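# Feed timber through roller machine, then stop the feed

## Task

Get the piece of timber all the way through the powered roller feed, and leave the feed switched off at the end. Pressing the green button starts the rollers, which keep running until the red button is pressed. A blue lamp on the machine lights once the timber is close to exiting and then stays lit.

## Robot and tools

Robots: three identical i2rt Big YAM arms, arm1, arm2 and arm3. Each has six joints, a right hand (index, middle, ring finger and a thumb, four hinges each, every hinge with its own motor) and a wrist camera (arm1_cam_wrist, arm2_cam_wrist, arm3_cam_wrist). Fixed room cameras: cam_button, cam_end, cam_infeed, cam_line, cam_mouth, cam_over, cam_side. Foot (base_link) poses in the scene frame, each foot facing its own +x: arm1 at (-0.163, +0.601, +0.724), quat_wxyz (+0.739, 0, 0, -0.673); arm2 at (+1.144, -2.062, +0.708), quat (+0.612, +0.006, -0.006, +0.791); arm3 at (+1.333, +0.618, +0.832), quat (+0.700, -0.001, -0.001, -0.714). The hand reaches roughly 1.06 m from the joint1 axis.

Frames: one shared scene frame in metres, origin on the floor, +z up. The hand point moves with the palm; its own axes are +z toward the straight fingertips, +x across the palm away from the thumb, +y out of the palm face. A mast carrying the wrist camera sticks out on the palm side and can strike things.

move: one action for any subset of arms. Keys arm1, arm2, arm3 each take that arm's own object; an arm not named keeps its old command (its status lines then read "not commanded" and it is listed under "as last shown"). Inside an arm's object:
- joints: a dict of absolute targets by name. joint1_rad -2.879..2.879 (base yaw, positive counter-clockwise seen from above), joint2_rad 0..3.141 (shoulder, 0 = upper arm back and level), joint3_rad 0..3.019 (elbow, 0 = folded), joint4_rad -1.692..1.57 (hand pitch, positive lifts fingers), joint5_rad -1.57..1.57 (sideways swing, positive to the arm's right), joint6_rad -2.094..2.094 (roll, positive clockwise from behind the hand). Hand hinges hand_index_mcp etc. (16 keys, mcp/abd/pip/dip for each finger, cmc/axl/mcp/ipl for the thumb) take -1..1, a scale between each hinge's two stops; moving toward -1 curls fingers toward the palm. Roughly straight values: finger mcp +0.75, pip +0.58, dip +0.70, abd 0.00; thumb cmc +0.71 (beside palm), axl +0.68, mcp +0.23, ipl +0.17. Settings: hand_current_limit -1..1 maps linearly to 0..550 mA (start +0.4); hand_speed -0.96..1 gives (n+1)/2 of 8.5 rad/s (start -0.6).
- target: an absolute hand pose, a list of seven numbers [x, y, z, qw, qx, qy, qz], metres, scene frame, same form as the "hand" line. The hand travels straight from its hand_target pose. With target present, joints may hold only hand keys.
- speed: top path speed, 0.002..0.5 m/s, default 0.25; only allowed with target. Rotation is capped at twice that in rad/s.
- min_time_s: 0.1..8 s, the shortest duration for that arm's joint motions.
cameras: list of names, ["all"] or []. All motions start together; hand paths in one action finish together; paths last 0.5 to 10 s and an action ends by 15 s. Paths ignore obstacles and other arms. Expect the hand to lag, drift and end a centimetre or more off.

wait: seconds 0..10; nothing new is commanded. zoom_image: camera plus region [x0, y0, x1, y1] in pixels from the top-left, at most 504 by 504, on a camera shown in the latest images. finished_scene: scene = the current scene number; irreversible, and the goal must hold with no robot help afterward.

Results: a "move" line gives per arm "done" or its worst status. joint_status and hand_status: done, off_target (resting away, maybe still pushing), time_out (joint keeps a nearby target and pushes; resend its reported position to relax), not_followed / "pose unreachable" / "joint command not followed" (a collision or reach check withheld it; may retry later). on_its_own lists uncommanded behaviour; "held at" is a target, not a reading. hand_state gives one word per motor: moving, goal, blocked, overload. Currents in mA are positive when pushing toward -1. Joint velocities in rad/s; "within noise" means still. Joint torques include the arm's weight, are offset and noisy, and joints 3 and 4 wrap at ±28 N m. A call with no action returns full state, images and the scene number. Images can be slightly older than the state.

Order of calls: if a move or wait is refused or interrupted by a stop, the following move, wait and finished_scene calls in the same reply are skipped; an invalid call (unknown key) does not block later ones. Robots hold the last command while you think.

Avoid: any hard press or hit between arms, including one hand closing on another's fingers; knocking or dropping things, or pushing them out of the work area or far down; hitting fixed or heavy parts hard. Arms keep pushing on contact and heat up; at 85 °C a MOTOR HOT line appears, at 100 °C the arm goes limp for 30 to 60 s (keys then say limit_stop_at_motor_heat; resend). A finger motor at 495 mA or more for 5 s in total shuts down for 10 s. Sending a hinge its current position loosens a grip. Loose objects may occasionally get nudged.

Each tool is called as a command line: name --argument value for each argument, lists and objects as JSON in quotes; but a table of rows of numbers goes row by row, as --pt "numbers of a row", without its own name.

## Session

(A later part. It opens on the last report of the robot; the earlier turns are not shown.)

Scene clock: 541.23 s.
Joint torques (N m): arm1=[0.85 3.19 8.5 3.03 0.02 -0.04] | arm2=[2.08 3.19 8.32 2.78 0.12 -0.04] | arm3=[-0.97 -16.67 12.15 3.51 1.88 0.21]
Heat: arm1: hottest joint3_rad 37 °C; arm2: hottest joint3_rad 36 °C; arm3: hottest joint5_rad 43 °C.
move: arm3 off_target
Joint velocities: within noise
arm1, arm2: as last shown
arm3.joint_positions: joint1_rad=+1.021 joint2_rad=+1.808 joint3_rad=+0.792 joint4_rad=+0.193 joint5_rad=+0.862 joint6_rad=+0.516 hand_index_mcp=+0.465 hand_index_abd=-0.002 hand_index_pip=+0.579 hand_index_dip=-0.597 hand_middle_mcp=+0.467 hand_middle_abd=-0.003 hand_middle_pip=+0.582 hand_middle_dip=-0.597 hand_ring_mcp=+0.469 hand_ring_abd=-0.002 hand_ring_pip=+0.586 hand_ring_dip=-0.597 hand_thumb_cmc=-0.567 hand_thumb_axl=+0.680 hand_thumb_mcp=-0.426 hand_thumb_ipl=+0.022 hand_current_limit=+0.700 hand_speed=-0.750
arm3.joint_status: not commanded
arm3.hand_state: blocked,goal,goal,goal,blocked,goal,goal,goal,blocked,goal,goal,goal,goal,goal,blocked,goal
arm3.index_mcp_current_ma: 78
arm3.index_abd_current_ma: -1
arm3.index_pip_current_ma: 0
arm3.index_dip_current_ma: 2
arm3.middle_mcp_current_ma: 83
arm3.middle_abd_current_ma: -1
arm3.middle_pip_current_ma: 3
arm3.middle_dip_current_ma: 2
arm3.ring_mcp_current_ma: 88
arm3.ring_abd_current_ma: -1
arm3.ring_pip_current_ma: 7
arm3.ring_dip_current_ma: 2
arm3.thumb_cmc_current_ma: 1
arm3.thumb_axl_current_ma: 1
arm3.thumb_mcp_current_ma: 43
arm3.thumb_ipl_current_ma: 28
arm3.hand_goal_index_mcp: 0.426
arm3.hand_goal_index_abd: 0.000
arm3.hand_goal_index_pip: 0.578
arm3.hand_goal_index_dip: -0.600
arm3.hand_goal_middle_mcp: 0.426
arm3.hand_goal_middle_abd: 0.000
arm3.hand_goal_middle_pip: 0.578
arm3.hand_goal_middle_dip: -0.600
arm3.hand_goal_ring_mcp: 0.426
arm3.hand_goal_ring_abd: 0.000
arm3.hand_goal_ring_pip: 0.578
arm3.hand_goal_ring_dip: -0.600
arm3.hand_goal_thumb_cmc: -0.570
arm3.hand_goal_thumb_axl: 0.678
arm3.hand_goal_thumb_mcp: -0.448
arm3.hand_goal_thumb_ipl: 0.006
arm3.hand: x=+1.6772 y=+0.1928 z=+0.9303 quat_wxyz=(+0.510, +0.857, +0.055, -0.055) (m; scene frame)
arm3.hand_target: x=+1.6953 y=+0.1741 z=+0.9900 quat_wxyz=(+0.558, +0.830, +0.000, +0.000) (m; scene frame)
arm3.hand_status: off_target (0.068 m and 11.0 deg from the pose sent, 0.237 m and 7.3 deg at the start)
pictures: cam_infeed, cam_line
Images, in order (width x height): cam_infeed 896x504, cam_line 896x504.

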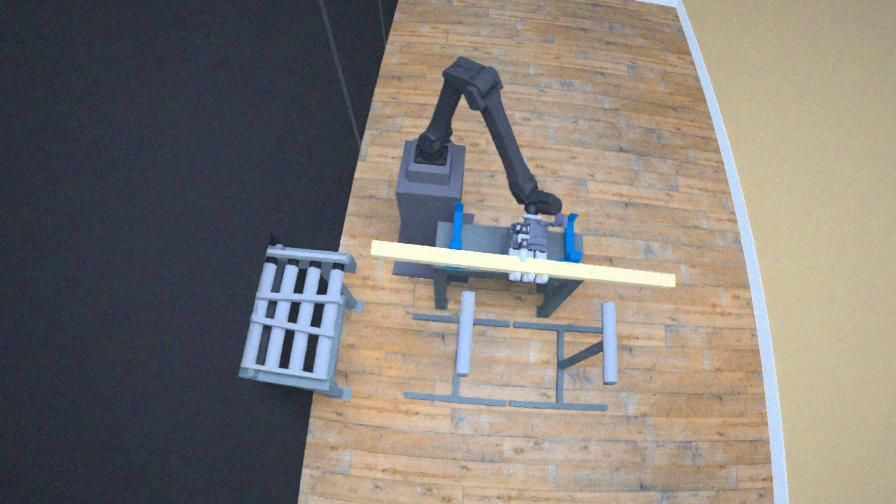

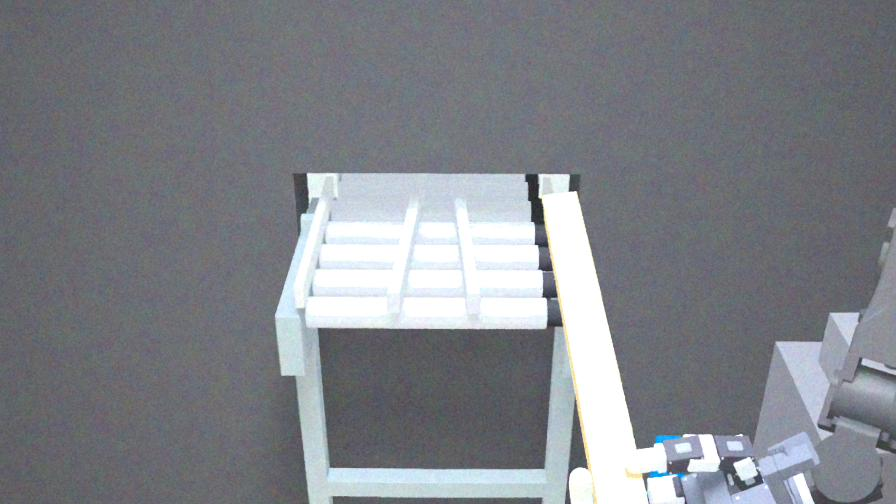

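move --arm3 '{"target": [1.38, -0.03, 1.0, 0.62, 0.785, 0, 0], "speed": 0.15}' --cameras '["cam_infeed", "cam_line", "arm3_cam_wrist"]'

Scene clock: 551.20 s.
Joint torques (N m): arm1=[0.85 3.19 8.54 2.99 0.01 -0.04] | arm2=[2.14 3.14 8.34 2.78 0.11 -0.04] | arm3=[-0.5 -17.79 11.77 5.01 0.15 0.15]
Heat: arm1: hottest joint3_rad 37 °C; arm2: hottest joint3_rad 36 °C; arm3: hottest joint5_rad 39 °C.
move: arm3 off_target
Joint velocities: within noise
arm1.joint_positions: joint1_rad=+0.096 joint2_rad=+0.624 joint3_rad=+1.487 joint4_rad=-1.369 joint5_rad=+0.003 joint6_rad=+1.175 hand_index_mcp=+0.754 hand_index_abd=+0.001 hand_index_pip=+0.577 hand_index_dip=+0.696 hand_middle_mcp=+0.754 hand_middle_abd=+0.001 hand_middle_pip=+0.577 hand_middle_dip=+0.696 hand_ring_mcp=+0.754 hand_ring_abd=+0.000 hand_ring_pip=+0.577 hand_ring_dip=+0.696 hand_thumb_cmc=+0.714 hand_thumb_axl=+0.677 hand_thumb_mcp=+0.226 hand_thumb_ipl=+0.168 hand_current_limit=+0.400 hand_speed=-0.600
arm1.joint_status: not commanded
arm1.hand_state: goal,goal,goal,goal,goal,goal,goal,goal,goal,goal,goal,goal,goal,goal,goal,goal
arm1.index_mcp_current_ma: 0
arm1.index_abd_current_ma: 0
arm1.index_pip_current_ma: 0
arm1.index_dip_current_ma: 0
arm1.middle_mcp_current_ma: 0
arm1.middle_abd_current_ma: 0
arm1.middle_pip_current_ma: 0
arm1.middle_dip_current_ma: 0
arm1.ring_mcp_current_ma: 0
arm1.ring_abd_current_ma: 0
arm1.ring_pip_current_ma: 0
arm1.ring_dip_current_ma: 0
arm1.thumb_cmc_current_ma: 0
arm1.thumb_axl_current_ma: 0
arm1.thumb_mcp_current_ma: 0
arm1.thumb_ipl_current_ma: 0
arm1.hand_goal_index_mcp: 0.754
arm1.hand_goal_index_abd: 0.000
arm1.hand_goal_index_pip: 0.576
arm1.hand_goal_index_dip: 0.696
arm1.hand_goal_middle_mcp: 0.754
arm1.hand_goal_middle_abd: 0.000
arm1.hand_goal_middle_pip: 0.576
arm1.hand_goal_middle_dip: 0.696
arm1.hand_goal_ring_mcp: 0.754
arm1.hand_goal_ring_abd: 0.000
arm1.hand_goal_ring_pip: 0.576
arm1.hand_goal_ring_dip: 0.696
arm1.hand_goal_thumb_cmc: 0.714
arm1.hand_goal_thumb_axl: 0.678
arm1.hand_goal_thumb_mcp: 0.226
arm1.hand_goal_thumb_ipl: 0.168
arm1.hand: x=-0.2073 y=+0.3639 z=+1.3119 quat_wxyz=(+0.395, +0.759, -0.408, +0.319) (m; scene frame)
arm1.hand_target: x=-0.2079 y=+0.3671 z=+1.3225 quat_wxyz=(+0.403, +0.753, -0.405, +0.326) (m; scene frame)
arm1.hand_status: not commanded
arm2: as last shown
arm3.joint_positions: joint1_rad=+0.175 joint2_rad=+1.903 joint3_rad=+0.725 joint4_rad=+0.726 joint5_rad=+0.145 joint6_rad=+0.027 hand_index_mcp=+0.467 hand_index_abd=-0.002 hand_index_pip=+0.581 hand_index_dip=-0.597 hand_middle_mcp=+0.469 hand_middle_abd=-0.003 hand_middle_pip=+0.582 hand_middle_dip=-0.597 hand_ring_mcp=+0.471 hand_ring_abd=-0.001 hand_ring_pip=+0.584 hand_ring_dip=-0.597 hand_thumb_cmc=-0.568 hand_thumb_axl=+0.680 hand_thumb_mcp=-0.427 hand_thumb_ipl=+0.021 hand_current_limit=+0.700 hand_speed=-0.750
arm3.joint_status: not commanded
arm3.hand_state: blocked,goal,goal,goal,blocked,goal,goal,goal,blocked,goal,goal,goal,goal,goal,blocked,goal
arm3.index_mcp_current_ma: 84
arm3.index_abd_current_ma: -1
arm3.index_pip_current_ma: 1
arm3.index_dip_current_ma: 2
arm3.middle_mcp_current_ma: 88
arm3.middle_abd_current_ma: -1
arm3.middle_pip_current_ma: 2
arm3.middle_dip_current_ma: 2
arm3.ring_mcp_current_ma: 95
arm3.ring_abd_current_ma: 0
arm3.ring_pip_current_ma: 4
arm3.ring_dip_current_ma: 2
arm3.thumb_cmc_current_ma: 1
arm3.thumb_axl_current_ma: 1
arm3.thumb_mcp_current_ma: 43
arm3.thumb_ipl_current_ma: 27
arm3.hand_goal_index_mcp: 0.426
arm3.hand_goal_index_abd: 0.000
arm3.hand_goal_index_pip: 0.578
arm3.hand_goal_index_dip: -0.600
arm3.hand_goal_middle_mcp: 0.426
arm3.hand_goal_middle_abd: 0.000
arm3.hand_goal_middle_pip: 0.578
arm3.hand_goal_middle_dip: -0.600
arm3.hand_goal_ring_mcp: 0.426
arm3.hand_goal_ring_abd: 0.000
arm3.hand_goal_ring_pip: 0.578
arm3.hand_goal_ring_dip: -0.600
arm3.hand_goal_thumb_cmc: -0.570
arm3.hand_goal_thumb_axl: 0.678
arm3.hand_goal_thumb_mcp: -0.448
arm3.hand_goal_thumb_ipl: 0.006
arm3.hand: x=+1.3772 y=+0.0071 z=+0.9169 quat_wxyz=(+0.534, +0.845, +0.016, -0.014) (m; scene frame)
arm3.hand_target: x=+1.3788 y=-0.0205 z=+0.9999 quat_wxyz=(+0.619, +0.785, +0.000, +0.000) (m; scene frame)
arm3.hand_status: off_target (0.091 m and 12.3 deg from the pose sent, 0.378 m and 17.5 deg at the start; pose on its path clipped on 5 of 105 steps)
pictures: arm3_cam_wrist, cam_infeed, cam_line
Images, in order (width x height): arm3_cam_wrist 672x504, cam_infeed 896x504, cam_line 896x504.

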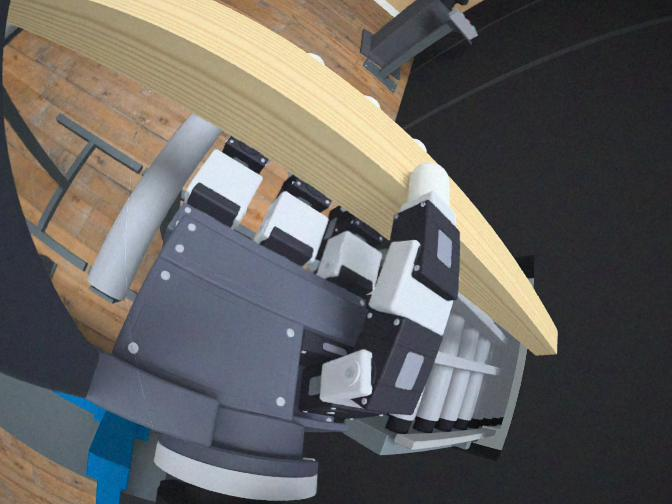

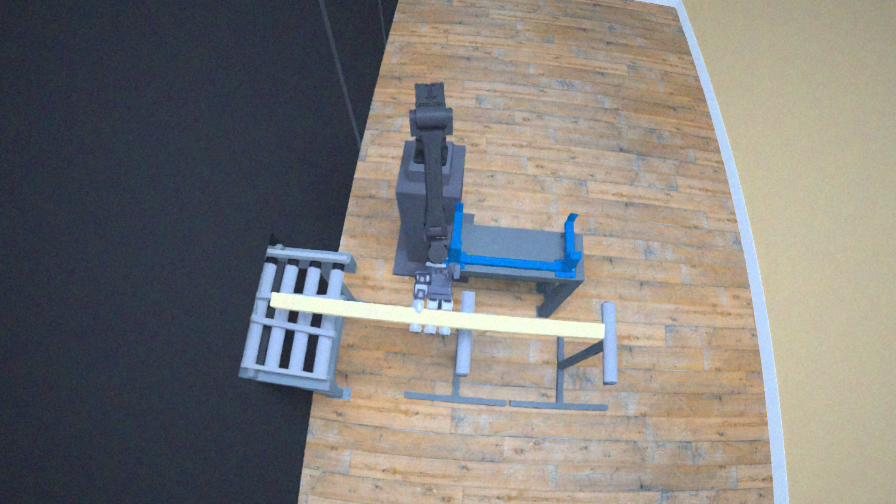

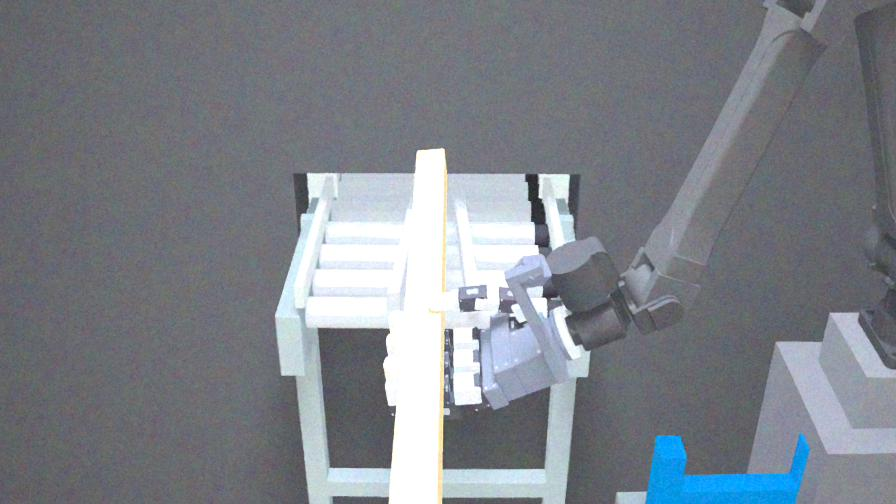

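move --arm3 '{"target": [1.285, -0.026, 0.97, 0.62, 0.785, -0.0125, 0.0158], "speed": 0.1}' --cameras '["cam_infeed", "cam_line", "cam_mouth"]'

zoom_image --camera "cam_line" --region '[270, 120, 630, 420]'

Scene clock: 567.63 s.
Joint torques (N m): arm1=[0.73 3.08 8.53 3 -0.01 -0.04] | arm2=[2.14 3.25 8.32 2.78 0.12 -0.04] | arm3=[-0.97 -18.14 9.68 5.22 -0.16 0.15]
Heat: arm1: hottest joint3_rad 37 °C; arm2: hottest joint3_rad 36 °C; arm3: hottest joint5_rad 35 °C.
move: arm3 off_target
Joint velocities: within noise
arm1: as last shown
arm2.joint_positions: joint1_rad=+0.288 joint2_rad=+0.633 joint3_rad=+1.446 joint4_rad=-1.352 joint5_rad=+0.045 joint6_rad=+1.073 hand_index_mcp=+0.756 hand_index_abd=+0.001 hand_index_pip=+0.577 hand_index_dip=+0.696 hand_middle_mcp=+0.756 hand_middle_abd=+0.001 hand_middle_pip=+0.577 hand_middle_dip=+0.696 hand_ring_mcp=+0.756 hand_ring_abd=+0.001 hand_ring_pip=+0.577 hand_ring_dip=+0.696 hand_thumb_cmc=+0.715 hand_thumb_axl=+0.677 hand_thumb_mcp=+0.226 hand_thumb_ipl=+0.168 hand_current_limit=+0.400 hand_speed=-0.600
arm2.joint_status: not commanded
arm2.hand_state: goal,goal,goal,goal,goal,goal,goal,goal,goal,goal,goal,goal,goal,goal,goal,goal
arm2.index_mcp_current_ma: 2
arm2.index_abd_current_ma: 0
arm2.index_pip_current_ma: 1
arm2.index_dip_current_ma: 0
arm2.middle_mcp_current_ma: 2
arm2.middle_abd_current_ma: 0
arm2.middle_pip_current_ma: 1
arm2.middle_dip_current_ma: 0
arm2.ring_mcp_current_ma: 2
arm2.ring_abd_current_ma: 0
arm2.ring_pip_current_ma: 1
arm2.ring_dip_current_ma: 0
arm2.thumb_cmc_current_ma: 1
arm2.thumb_axl_current_ma: -1
arm2.thumb_mcp_current_ma: 0
arm2.thumb_ipl_current_ma: 0
arm2.hand_goal_index_mcp: 0.754
arm2.hand_goal_index_abd: 0.000
arm2.hand_goal_index_pip: 0.576
arm2.hand_goal_index_dip: 0.696
arm2.hand_goal_middle_mcp: 0.754
arm2.hand_goal_middle_abd: 0.000
arm2.hand_goal_middle_pip: 0.576
arm2.hand_goal_middle_dip: 0.696
arm2.hand_goal_ring_mcp: 0.754
arm2.hand_goal_ring_abd: 0.000
arm2.hand_goal_ring_pip: 0.576
arm2.hand_goal_ring_dip: 0.696
arm2.hand_goal_thumb_cmc: 0.714
arm2.hand_goal_thumb_axl: 0.678
arm2.hand_goal_thumb_mcp: 0.226
arm2.hand_goal_thumb_ipl: 0.168
arm2.hand: x=+1.1022 y=-1.8187 z=+1.2919 quat_wxyz=(-0.346, +0.236, +0.833, +0.362) (m; scene frame)
arm2.hand_target: x=+1.1007 y=-1.8218 z=+1.3026 quat_wxyz=(-0.356, +0.230, +0.828, +0.367) (m; scene frame)
arm2.hand_status: not commanded
arm3.joint_positions: joint1_rad=-0.025 joint2_rad=+1.977 joint3_rad=+0.725 joint4_rad=+0.818 joint5_rad=-0.056 joint6_rad=+0.017 hand_index_mcp=+0.468 hand_index_abd=-0.002 hand_index_pip=+0.581 hand_index_dip=-0.597 hand_middle_mcp=+0.469 hand_middle_abd=-0.003 hand_middle_pip=+0.582 hand_middle_dip=-0.597 hand_ring_mcp=+0.471 hand_ring_abd=-0.001 hand_ring_pip=+0.581 hand_ring_dip=-0.597 hand_thumb_cmc=-0.568 hand_thumb_axl=+0.680 hand_thumb_mcp=-0.427 hand_thumb_ipl=+0.021 hand_current_limit=+0.700 hand_speed=-0.750
arm3.joint_status: not commanded
arm3.hand_state: blocked,goal,goal,goal,blocked,goal,goal,goal,blocked,goal,goal,goal,goal,goal,blocked,goal
arm3.index_mcp_current_ma: 87
arm3.index_abd_current_ma: -1
arm3.index_pip_current_ma: 1
arm3.index_dip_current_ma: 2
arm3.middle_mcp_current_ma: 90
arm3.middle_abd_current_ma: -1
arm3.middle_pip_current_ma: 2
arm3.middle_dip_current_ma: 2
arm3.ring_mcp_current_ma: 95
arm3.ring_abd_current_ma: 0
arm3.ring_pip_current_ma: 2
arm3.ring_dip_current_ma: 2
arm3.thumb_cmc_current_ma: 1
arm3.thumb_axl_current_ma: 1
arm3.thumb_mcp_current_ma: 42
arm3.thumb_ipl_current_ma: 27
arm3.hand_goal_index_mcp: 0.426
arm3.hand_goal_index_abd: 0.000
arm3.hand_goal_index_pip: 0.578
arm3.hand_goal_index_dip: -0.600
arm3.hand_goal_middle_mcp: 0.426
arm3.hand_goal_middle_abd: 0.000
arm3.hand_goal_middle_pip: 0.578
arm3.hand_goal_middle_dip: -0.600
arm3.hand_goal_ring_mcp: 0.426
arm3.hand_goal_ring_abd: 0.000
arm3.hand_goal_ring_pip: 0.578
arm3.hand_goal_ring_dip: -0.600
arm3.hand_goal_thumb_cmc: -0.570
arm3.hand_goal_thumb_axl: 0.678
arm3.hand_goal_thumb_mcp: -0.448
arm3.hand_goal_thumb_ipl: 0.006
arm3.hand: x=+1.2903 y=+0.0046 z=+0.8939 quat_wxyz=(+0.539, +0.842, -0.011, +0.016) (m; scene frame)
arm3.hand_target: x=+1.2855 y=-0.0189 z=+0.9693 quat_wxyz=(+0.619, +0.785, -0.012, +0.016) (m; scene frame)
arm3.hand_status: off_target (0.082 m and 11.3 deg from the pose sent, 0.111 m and 12.9 deg at the start)
pictures: cam_infeed, cam_line, cam_mouth
Images, in order (width x height): cam_infeed 896x504, cam_line 896x504, cam_mouth 896x504.

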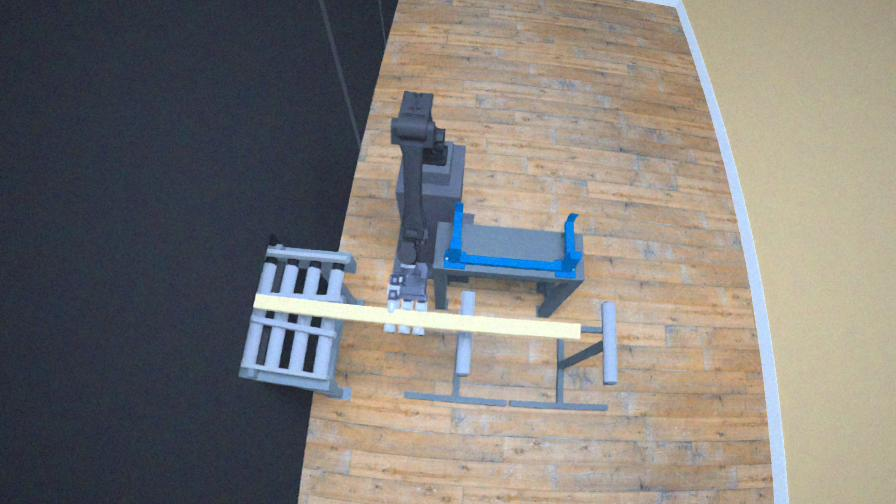

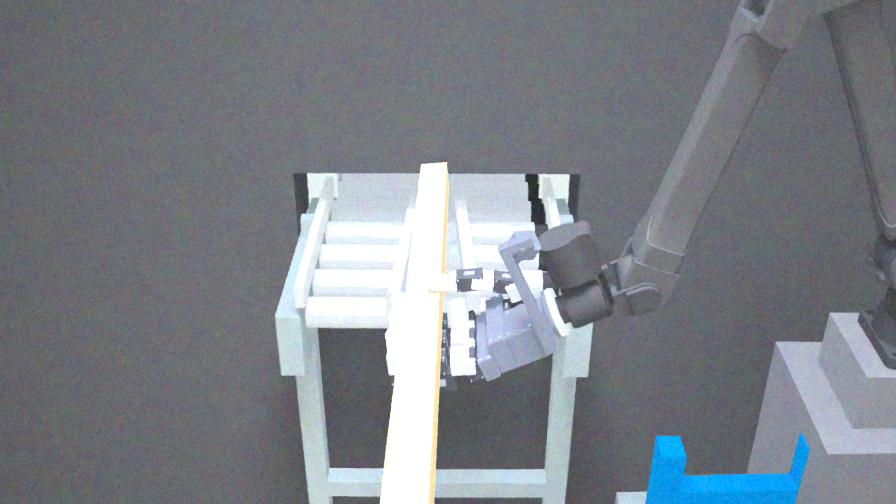

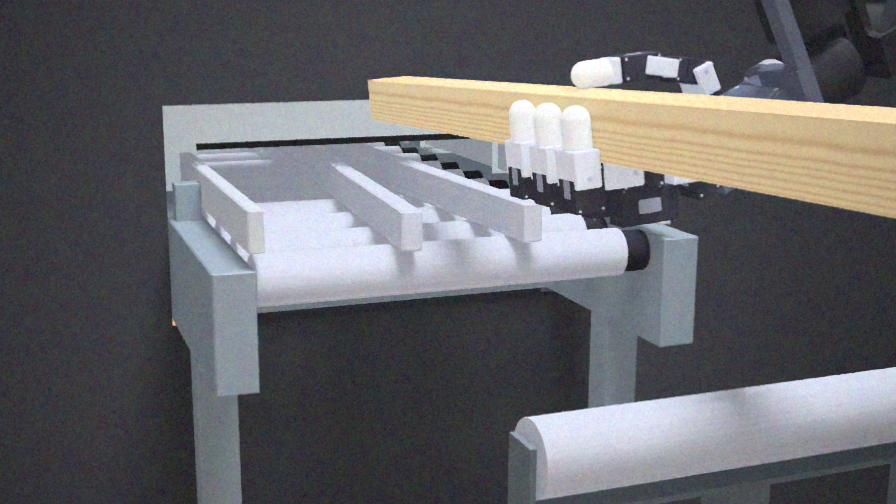

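Scaled by 1.400 from the camera's 896x504 image, which has a finer 1280x720 frame.

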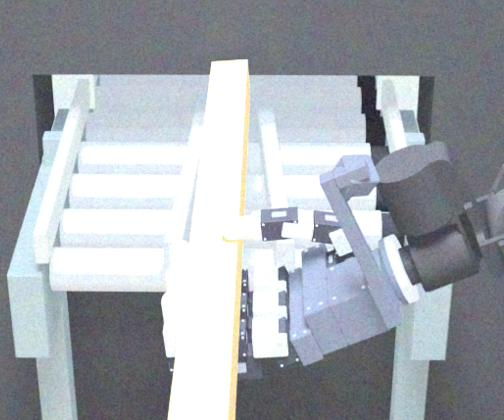

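move --arm3 '{"target": [1.28, -0.024, 0.915, 0.62, 0.785, -0.003, 0.012], "speed": 0.06}' --cameras '["cam_infeed", "cam_line", "cam_mouth"]'

zoom_image --camera "cam_line" --region '[270, 120, 630, 420]'

Scene clock: 578.40 s.
Joint torques (N m): arm1=[0.67 3.25 8.54 3 -0.01 -0.04] | arm2=[2.14 3.14 8.34 2.78 0.12 -0.03] | arm3=[-1.08 -18.55 8.51 5.22 -0.27 0.08]
Heat: arm1: hottest joint3_rad 38 °C; arm2: hottest joint3_rad 36 °C; arm3: hottest joint2_rad 34 °C.
move: arm3 off_target
Joint velocities: within noise
arm1, arm2: as last shown
arm3.joint_positions: joint1_rad=-0.037 joint2_rad=+2.138 joint3_rad=+0.741 joint4_rad=+0.964 joint5_rad=-0.076 joint6_rad=-0.002 hand_index_mcp=+0.468 hand_index_abd=-0.002 hand_index_pip=+0.581 hand_index_dip=-0.597 hand_middle_mcp=+0.469 hand_middle_abd=-0.003 hand_middle_pip=+0.582 hand_middle_dip=-0.597 hand_ring_mcp=+0.471 hand_ring_abd=-0.001 hand_ring_pip=+0.581 hand_ring_dip=-0.597 hand_thumb_cmc=-0.568 hand_thumb_axl=+0.680 hand_thumb_mcp=-0.427 hand_thumb_ipl=+0.021 hand_current_limit=+0.700 hand_speed=-0.750
arm3.joint_status: not commanded
arm3.hand_state: blocked,goal,goal,goal,blocked,goal,goal,goal,blocked,goal,goal,goal,goal,goal,blocked,goal
arm3.index_mcp_current_ma: 87
arm3.index_abd_current_ma: -1
arm3.index_pip_current_ma: 1
arm3.index_dip_current_ma: 2
arm3.middle_mcp_current_ma: 90
arm3.middle_abd_current_ma: -1
arm3.middle_pip_current_ma: 2
arm3.middle_dip_current_ma: 2
arm3.ring_mcp_current_ma: 95
arm3.ring_abd_current_ma: 0
arm3.ring_pip_current_ma: 2
arm3.ring_dip_current_ma: 2
arm3.thumb_cmc_current_ma: 1
arm3.thumb_axl_current_ma: 1
arm3.thumb_mcp_current_ma: 42
arm3.thumb_ipl_current_ma: 27
arm3.hand_goal_index_mcp: 0.426
arm3.hand_goal_index_abd: 0.000
arm3.hand_goal_index_pip: 0.578
arm3.hand_goal_index_dip: -0.600
arm3.hand_goal_middle_mcp: 0.426
arm3.hand_goal_middle_abd: 0.000
arm3.hand_goal_middle_pip: 0.578
arm3.hand_goal_middle_dip: -0.600
arm3.hand_goal_ring_mcp: 0.426
arm3.hand_goal_ring_abd: 0.000
arm3.hand_goal_ring_pip: 0.578
arm3.hand_goal_ring_dip: -0.600
arm3.hand_goal_thumb_cmc: -0.570
arm3.hand_goal_thumb_axl: 0.678
arm3.hand_goal_thumb_mcp: -0.448
arm3.hand_goal_thumb_ipl: 0.006
arm3.hand: x=+1.2879 y=+0.0094 z=+0.8431 quat_wxyz=(+0.540, +0.841, -0.003, +0.016) (m; scene frame)
arm3.hand_target: x=+1.2804 y=-0.0172 z=+0.9145 quat_wxyz=(+0.619, +0.785, -0.002, +0.012) (m; scene frame)
arm3.hand_status: off_target (0.080 m and 11.2 deg from the pose sent, 0.037 m and 11.4 deg at the start)
pictures: cam_infeed, cam_line, cam_mouth
Images, in order (width x height): cam_infeed 896x504, cam_line 896x504, cam_mouth 896x504.

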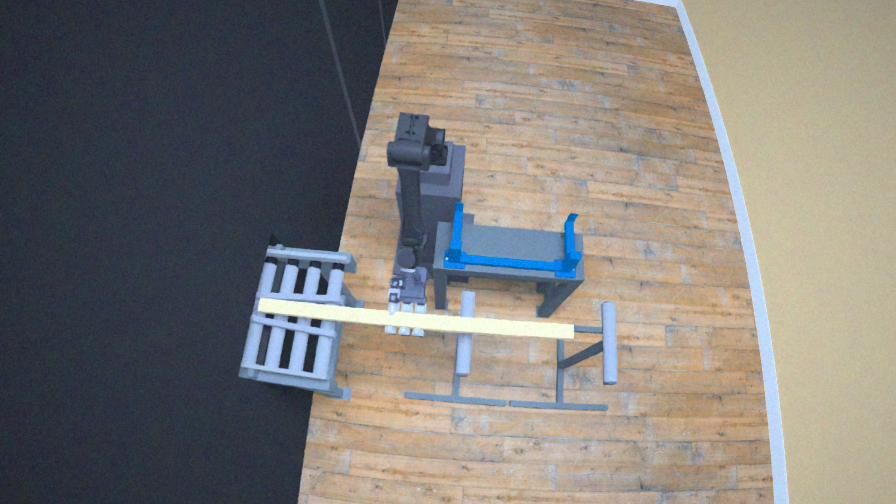

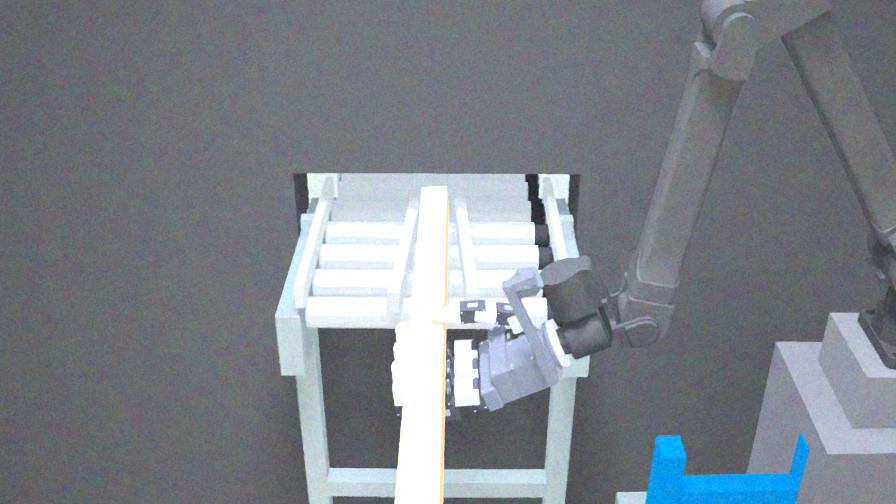

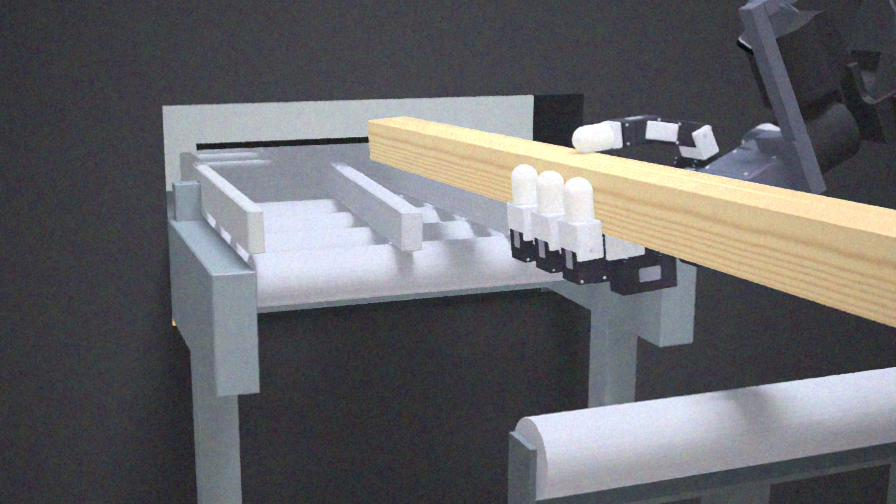

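Scaled by 1.400 from the camera's 896x504 image, which has a finer 1280x720 frame.

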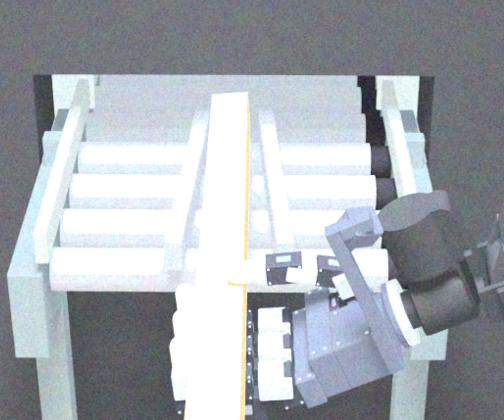

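move --arm3 '{"target": [1.272, -0.022, 0.865, 0.62, 0.785, 0.002, 0.008], "speed": 0.05}' --cameras '["cam_infeed", "cam_line", "cam_mouth"]'

zoom_image --camera "cam_line" --region '[270, 120, 630, 420]'

Scene clock: 584.57 s.
Joint torques (N m): arm1=[0.73 3.19 8.54 2.92 0.01 -0.04] | arm2=[2.02 3.14 8.31 2.78 0.11 -0.04] | arm3=[-1.2 -19.25 6.94 5.14 -0.29 0.09]
Heat: arm1: hottest joint3_rad 38 °C; arm2: hottest joint3_rad 36 °C; arm3: hottest joint2_rad 35 °C.
move: arm3 off_target
Joint velocities: within noise
arm1, arm2: as last shown
arm3.joint_positions: joint1_rad=-0.058 joint2_rad=+2.290 joint3_rad=+0.787 joint4_rad=+1.076 joint5_rad=-0.095 joint6_rad=-0.020 hand_index_mcp=+0.468 hand_index_abd=-0.002 hand_index_pip=+0.581 hand_index_dip=-0.597 hand_middle_mcp=+0.469 hand_middle_abd=-0.003 hand_middle_pip=+0.582 hand_middle_dip=-0.597 hand_ring_mcp=+0.471 hand_ring_abd=-0.001 hand_ring_pip=+0.581 hand_ring_dip=-0.597 hand_thumb_cmc=-0.568 hand_thumb_axl=+0.680 hand_thumb_mcp=-0.427 hand_thumb_ipl=+0.021 hand_current_limit=+0.700 hand_speed=-0.750
arm3.joint_status: not commanded
arm3.hand_state: blocked,goal,goal,goal,blocked,goal,goal,goal,blocked,goal,goal,goal,goal,goal,blocked,goal
arm3.index_mcp_current_ma: 87
arm3.index_abd_current_ma: -1
arm3.index_pip_current_ma: 1
arm3.index_dip_current_ma: 2
arm3.middle_mcp_current_ma: 90
arm3.middle_abd_current_ma: -1
arm3.middle_pip_current_ma: 2
arm3.middle_dip_current_ma: 2
arm3.ring_mcp_current_ma: 95
arm3.ring_abd_current_ma: 0
arm3.ring_pip_current_ma: 2
arm3.ring_dip_current_ma: 2
arm3.thumb_cmc_current_ma: 1
arm3.thumb_axl_current_ma: 1
arm3.thumb_mcp_current_ma: 42
arm3.thumb_ipl_current_ma: 27
arm3.hand_goal_index_mcp: 0.426
arm3.hand_goal_index_abd: 0.000
arm3.hand_goal_index_pip: 0.578
arm3.hand_goal_index_dip: -0.600
arm3.hand_goal_middle_mcp: 0.426
arm3.hand_goal_middle_abd: 0.000
arm3.hand_goal_middle_pip: 0.578
arm3.hand_goal_middle_dip: -0.600
arm3.hand_goal_ring_mcp: 0.426
arm3.hand_goal_ring_abd: 0.000
arm3.hand_goal_ring_pip: 0.578
arm3.hand_goal_ring_dip: -0.600
arm3.hand_goal_thumb_cmc: -0.570
arm3.hand_goal_thumb_axl: 0.678
arm3.hand_goal_thumb_mcp: -0.448
arm3.hand_goal_thumb_ipl: 0.006
arm3.hand: x=+1.2804 y=+0.0099 z=+0.7974 quat_wxyz=(+0.543, +0.840, +0.001, +0.013) (m; scene frame)
arm3.hand_target: x=+1.2725 y=-0.0163 z=+0.8644 quat_wxyz=(+0.619, +0.785, +0.003, +0.008) (m; scene frame)
arm3.hand_status: off_target (0.075 m and 10.8 deg from the pose sent, 0.041 m and 11.2 deg at the start)
pictures: cam_infeed, cam_line, cam_mouth
Images, in order (width x height): cam_infeed 896x504, cam_line 896x504, cam_mouth 896x504.

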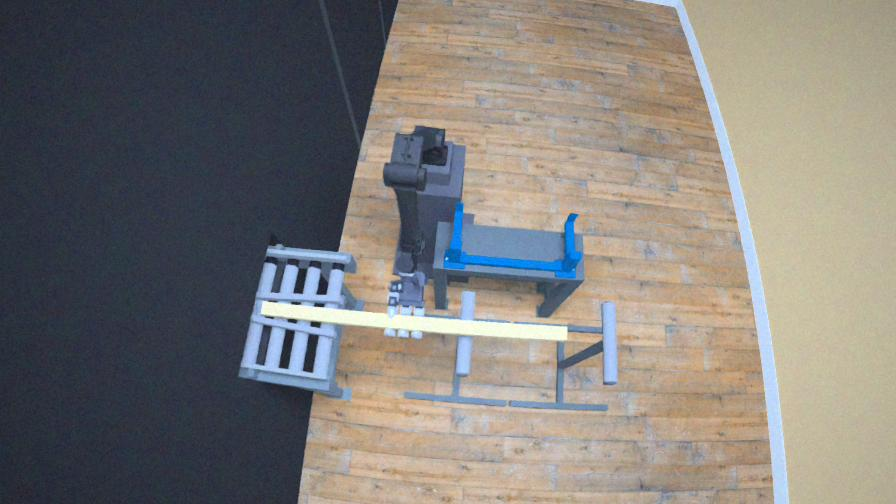

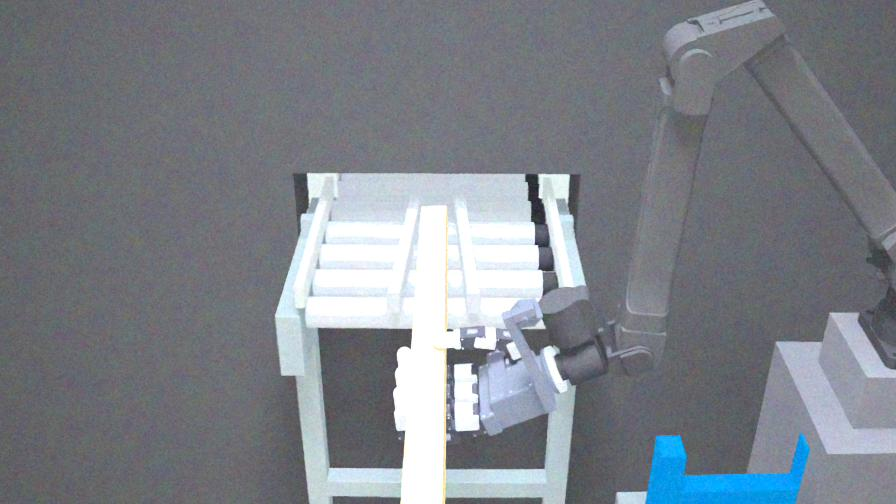

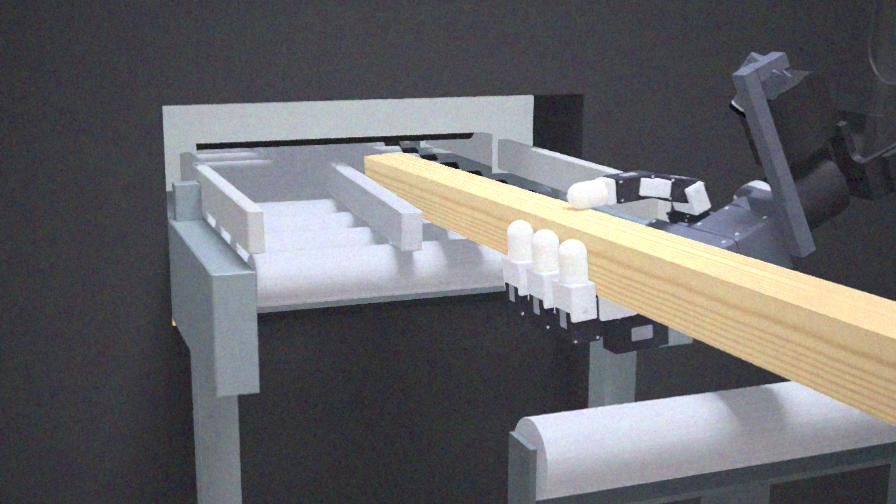

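Scaled by 1.400 from the camera's 896x504 image, which has a finer 1280x720 frame.

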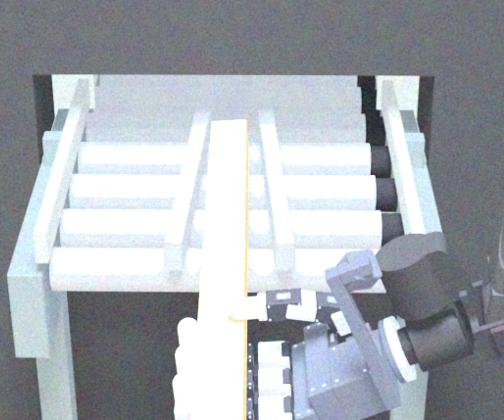

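move --arm3 '{"target": [1.272, -0.022, 0.845, 0.62, 0.785, 0.003, 0.007], "speed": 0.04}' --cameras '["cam_infeed", "cam_line", "cam_mouth"]'

zoom_image --camera "cam_mouth" --region '[340, 120, 840, 480]'

Scene clock: 588.83 s.
Joint torques (N m): arm1=[0.79 3.14 8.53 2.99 0.01 -0.06] | arm2=[2.08 3.19 8.35 2.76 0.11 -0.04] | arm3=[-1.26 -19.31 6.24 5.14 -0.33 0.17]
Heat: arm1: hottest joint3_rad 38 °C; arm2: hottest joint3_rad 36 °C; arm3: hottest joint2_rad 35 °C.
move: arm3 off_target
Joint velocities: within noise
arm1, arm2: as last shown
arm3.joint_positions: joint1_rad=-0.058 joint2_rad=+2.349 joint3_rad=+0.814 joint4_rad=+1.114 joint5_rad=-0.096 joint6_rad=-0.031 hand_index_mcp=+0.468 hand_index_abd=-0.002 hand_index_pip=+0.581 hand_index_dip=-0.597 hand_middle_mcp=+0.470 hand_middle_abd=-0.003 hand_middle_pip=+0.581 hand_middle_dip=-0.597 hand_ring_mcp=+0.472 hand_ring_abd=-0.001 hand_ring_pip=+0.581 hand_ring_dip=-0.597 hand_thumb_cmc=-0.568 hand_thumb_axl=+0.679 hand_thumb_mcp=-0.427 hand_thumb_ipl=+0.021 hand_current_limit=+0.700 hand_speed=-0.750
arm3.joint_status: not commanded
arm3.hand_state: blocked,goal,goal,goal,blocked,goal,goal,goal,blocked,goal,goal,goal,goal,goal,blocked,goal
arm3.index_mcp_current_ma: 87
arm3.index_abd_current_ma: -1
arm3.index_pip_current_ma: 1
arm3.index_dip_current_ma: 2
arm3.middle_mcp_current_ma: 91
arm3.middle_abd_current_ma: -1
arm3.middle_pip_current_ma: 2
arm3.middle_dip_current_ma: 2
arm3.ring_mcp_current_ma: 99
arm3.ring_abd_current_ma: 0
arm3.ring_pip_current_ma: 2
arm3.ring_dip_current_ma: 2
arm3.thumb_cmc_current_ma: 1
arm3.thumb_axl_current_ma: 1
arm3.thumb_mcp_current_ma: 42
arm3.thumb_ipl_current_ma: 27
arm3.hand_goal_index_mcp: 0.426
arm3.hand_goal_index_abd: 0.000
arm3.hand_goal_index_pip: 0.578
arm3.hand_goal_index_dip: -0.600
arm3.hand_goal_middle_mcp: 0.426
arm3.hand_goal_middle_abd: 0.000
arm3.hand_goal_middle_pip: 0.578
arm3.hand_goal_middle_dip: -0.600
arm3.hand_goal_ring_mcp: 0.426
arm3.hand_goal_ring_abd: 0.000
arm3.hand_goal_ring_pip: 0.578
arm3.hand_goal_ring_dip: -0.600
arm3.hand_goal_thumb_cmc: -0.570
arm3.hand_goal_thumb_axl: 0.678
arm3.hand_goal_thumb_mcp: -0.448
arm3.hand_goal_thumb_ipl: 0.006
arm3.hand: x=+1.2812 y=+0.0082 z=+0.7805 quat_wxyz=(+0.546, +0.838, +0.007, +0.010) (m; scene frame)
arm3.hand_target: x=+1.2723 y=-0.0169 z=+0.8445 quat_wxyz=(+0.619, +0.785, +0.004, +0.007) (m; scene frame)
arm3.hand_status: off_target (0.072 m and 10.5 deg from the pose sent, 0.058 m and 10.8 deg at the start)
pictures: cam_infeed, cam_line, cam_mouth
Images, in order (width x height): cam_infeed 896x504, cam_line 896x504, cam_mouth 896x504.

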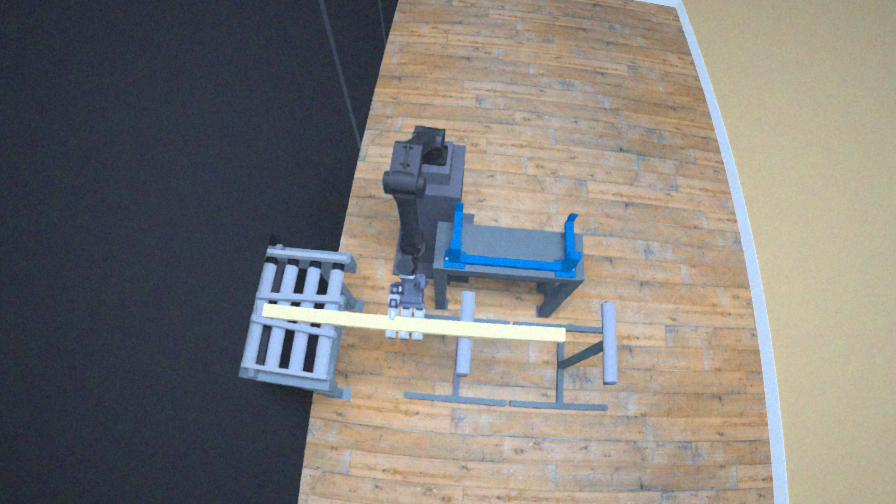

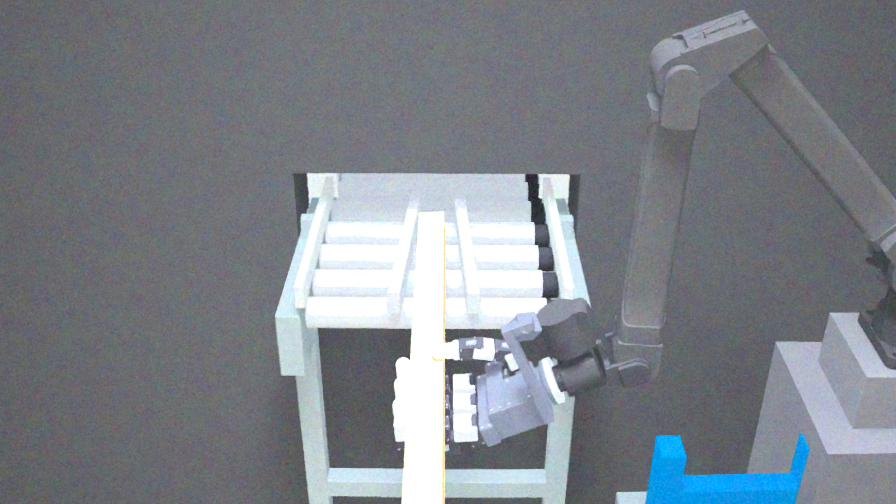

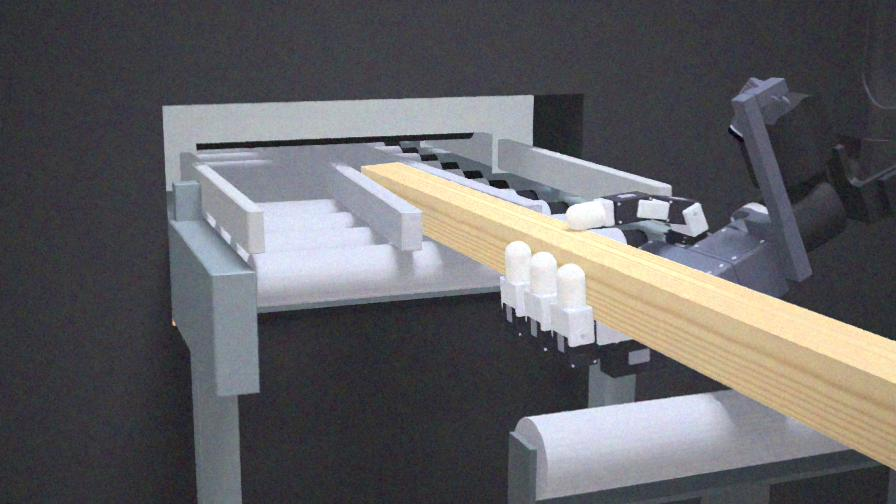

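Scaled by 1.008 from the camera's 896x504 image, which has a finer 1280x720 frame.

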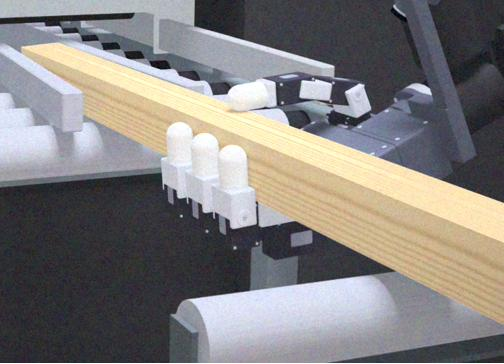

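move --arm3 '{"target": [1.272, -0.022, 0.825, 0.62, 0.785, 0.003, 0.007], "speed": 0.04}' --cameras '["cam_line", "cam_mouth"]'

zoom_image --camera "cam_mouth" --region '[340, 120, 840, 480]'

Scene clock: 592.73 s.
Joint torques (N m): arm1=[0.85 3.25 8.5 2.97 0 -0.05] | arm2=[2.08 3.08 8.34 2.78 0.12 -0.04] | arm3=[-1.2 -18.9 5.85 4.75 -0.3 0.27]
Heat: arm1: hottest joint3_rad 38 °C; arm2: hottest joint3_rad 36 °C; arm3: hottest joint2_rad 35 °C.
move: arm3 off_target
Joint velocities: within noise
arm1, arm2: as last shown
arm3.joint_positions: joint1_rad=-0.058 joint2_rad=+2.397 joint3_rad=+0.845 joint4_rad=+1.156 joint5_rad=-0.097 joint6_rad=-0.040 hand_index_mcp=+0.466 hand_index_abd=-0.002 hand_index_pip=+0.582 hand_index_dip=-0.597 hand_middle_mcp=+0.471 hand_middle_abd=-0.003 hand_middle_pip=+0.581 hand_middle_dip=-0.597 hand_ring_mcp=+0.476 hand_ring_abd=+0.001 hand_ring_pip=+0.581 hand_ring_dip=-0.597 hand_thumb_cmc=-0.569 hand_thumb_axl=+0.678 hand_thumb_mcp=-0.426 hand_thumb_ipl=+0.021 hand_current_limit=+0.700 hand_speed=-0.750
arm3.joint_status: not commanded
arm3.hand_state: blocked,goal,goal,goal,blocked,goal,goal,goal,blocked,goal,goal,goal,goal,goal,blocked,goal
arm3.index_mcp_current_ma: 81
arm3.index_abd_current_ma: -1
arm3.index_pip_current_ma: 2
arm3.index_dip_current_ma: 2
arm3.middle_mcp_current_ma: 95
arm3.middle_abd_current_ma: -1
arm3.middle_pip_current_ma: 2
arm3.middle_dip_current_ma: 2
arm3.ring_mcp_current_ma: 111
arm3.ring_abd_current_ma: 0
arm3.ring_pip_current_ma: 2
arm3.ring_dip_current_ma: 2
arm3.thumb_cmc_current_ma: 0
arm3.thumb_axl_current_ma: 0
arm3.thumb_mcp_current_ma: 44
arm3.thumb_ipl_current_ma: 27
arm3.hand_goal_index_mcp: 0.426
arm3.hand_goal_index_abd: 0.000
arm3.hand_goal_index_pip: 0.578
arm3.hand_goal_index_dip: -0.600
arm3.hand_goal_middle_mcp: 0.426
arm3.hand_goal_middle_abd: 0.000
arm3.hand_goal_middle_pip: 0.578
arm3.hand_goal_middle_dip: -0.600
arm3.hand_goal_ring_mcp: 0.426
arm3.hand_goal_ring_abd: 0.000
arm3.hand_goal_ring_pip: 0.578
arm3.hand_goal_ring_dip: -0.600
arm3.hand_goal_thumb_cmc: -0.570
arm3.hand_goal_thumb_axl: 0.678
arm3.hand_goal_thumb_mcp: -0.448
arm3.hand_goal_thumb_ipl: 0.006
arm3.hand: x=+1.2815 y=+0.0038 z=+0.7716 quat_wxyz=(+0.556, +0.831, +0.011, +0.007) (m; scene frame)
arm3.hand_target: x=+1.2722 y=-0.0182 z=+0.8247 quat_wxyz=(+0.619, +0.785, +0.004, +0.007) (m; scene frame)
arm3.hand_status: off_target (0.060 m and 9.1 deg from the pose sent, 0.055 m and 10.5 deg at the start)
pictures: cam_line, cam_mouth
Images, in order (width x height): cam_line 896x504, cam_mouth 896x504.

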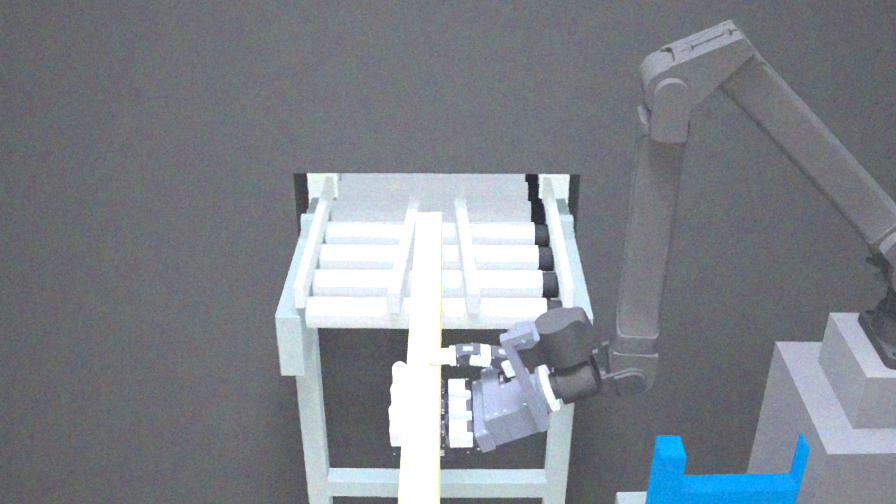

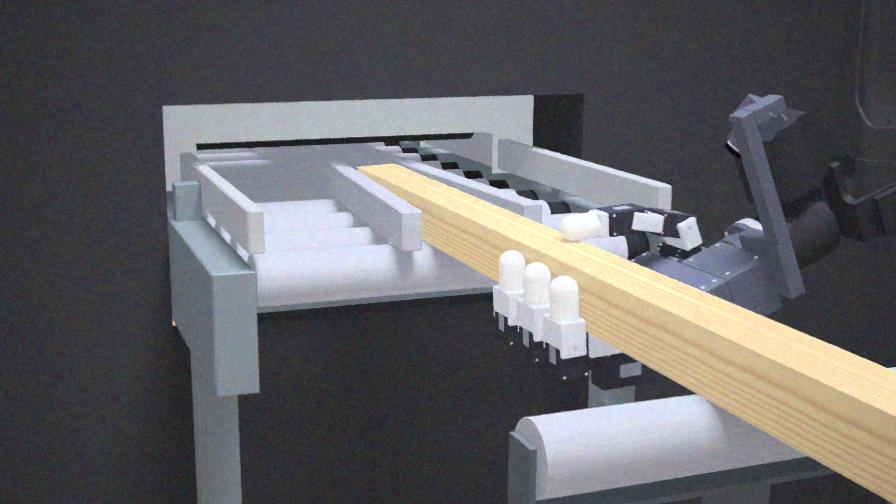

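Scaled by 1.008 from the camera's 896x504 image, which has a finer 1280x720 frame.

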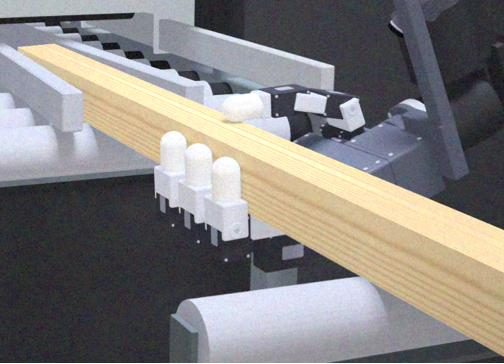

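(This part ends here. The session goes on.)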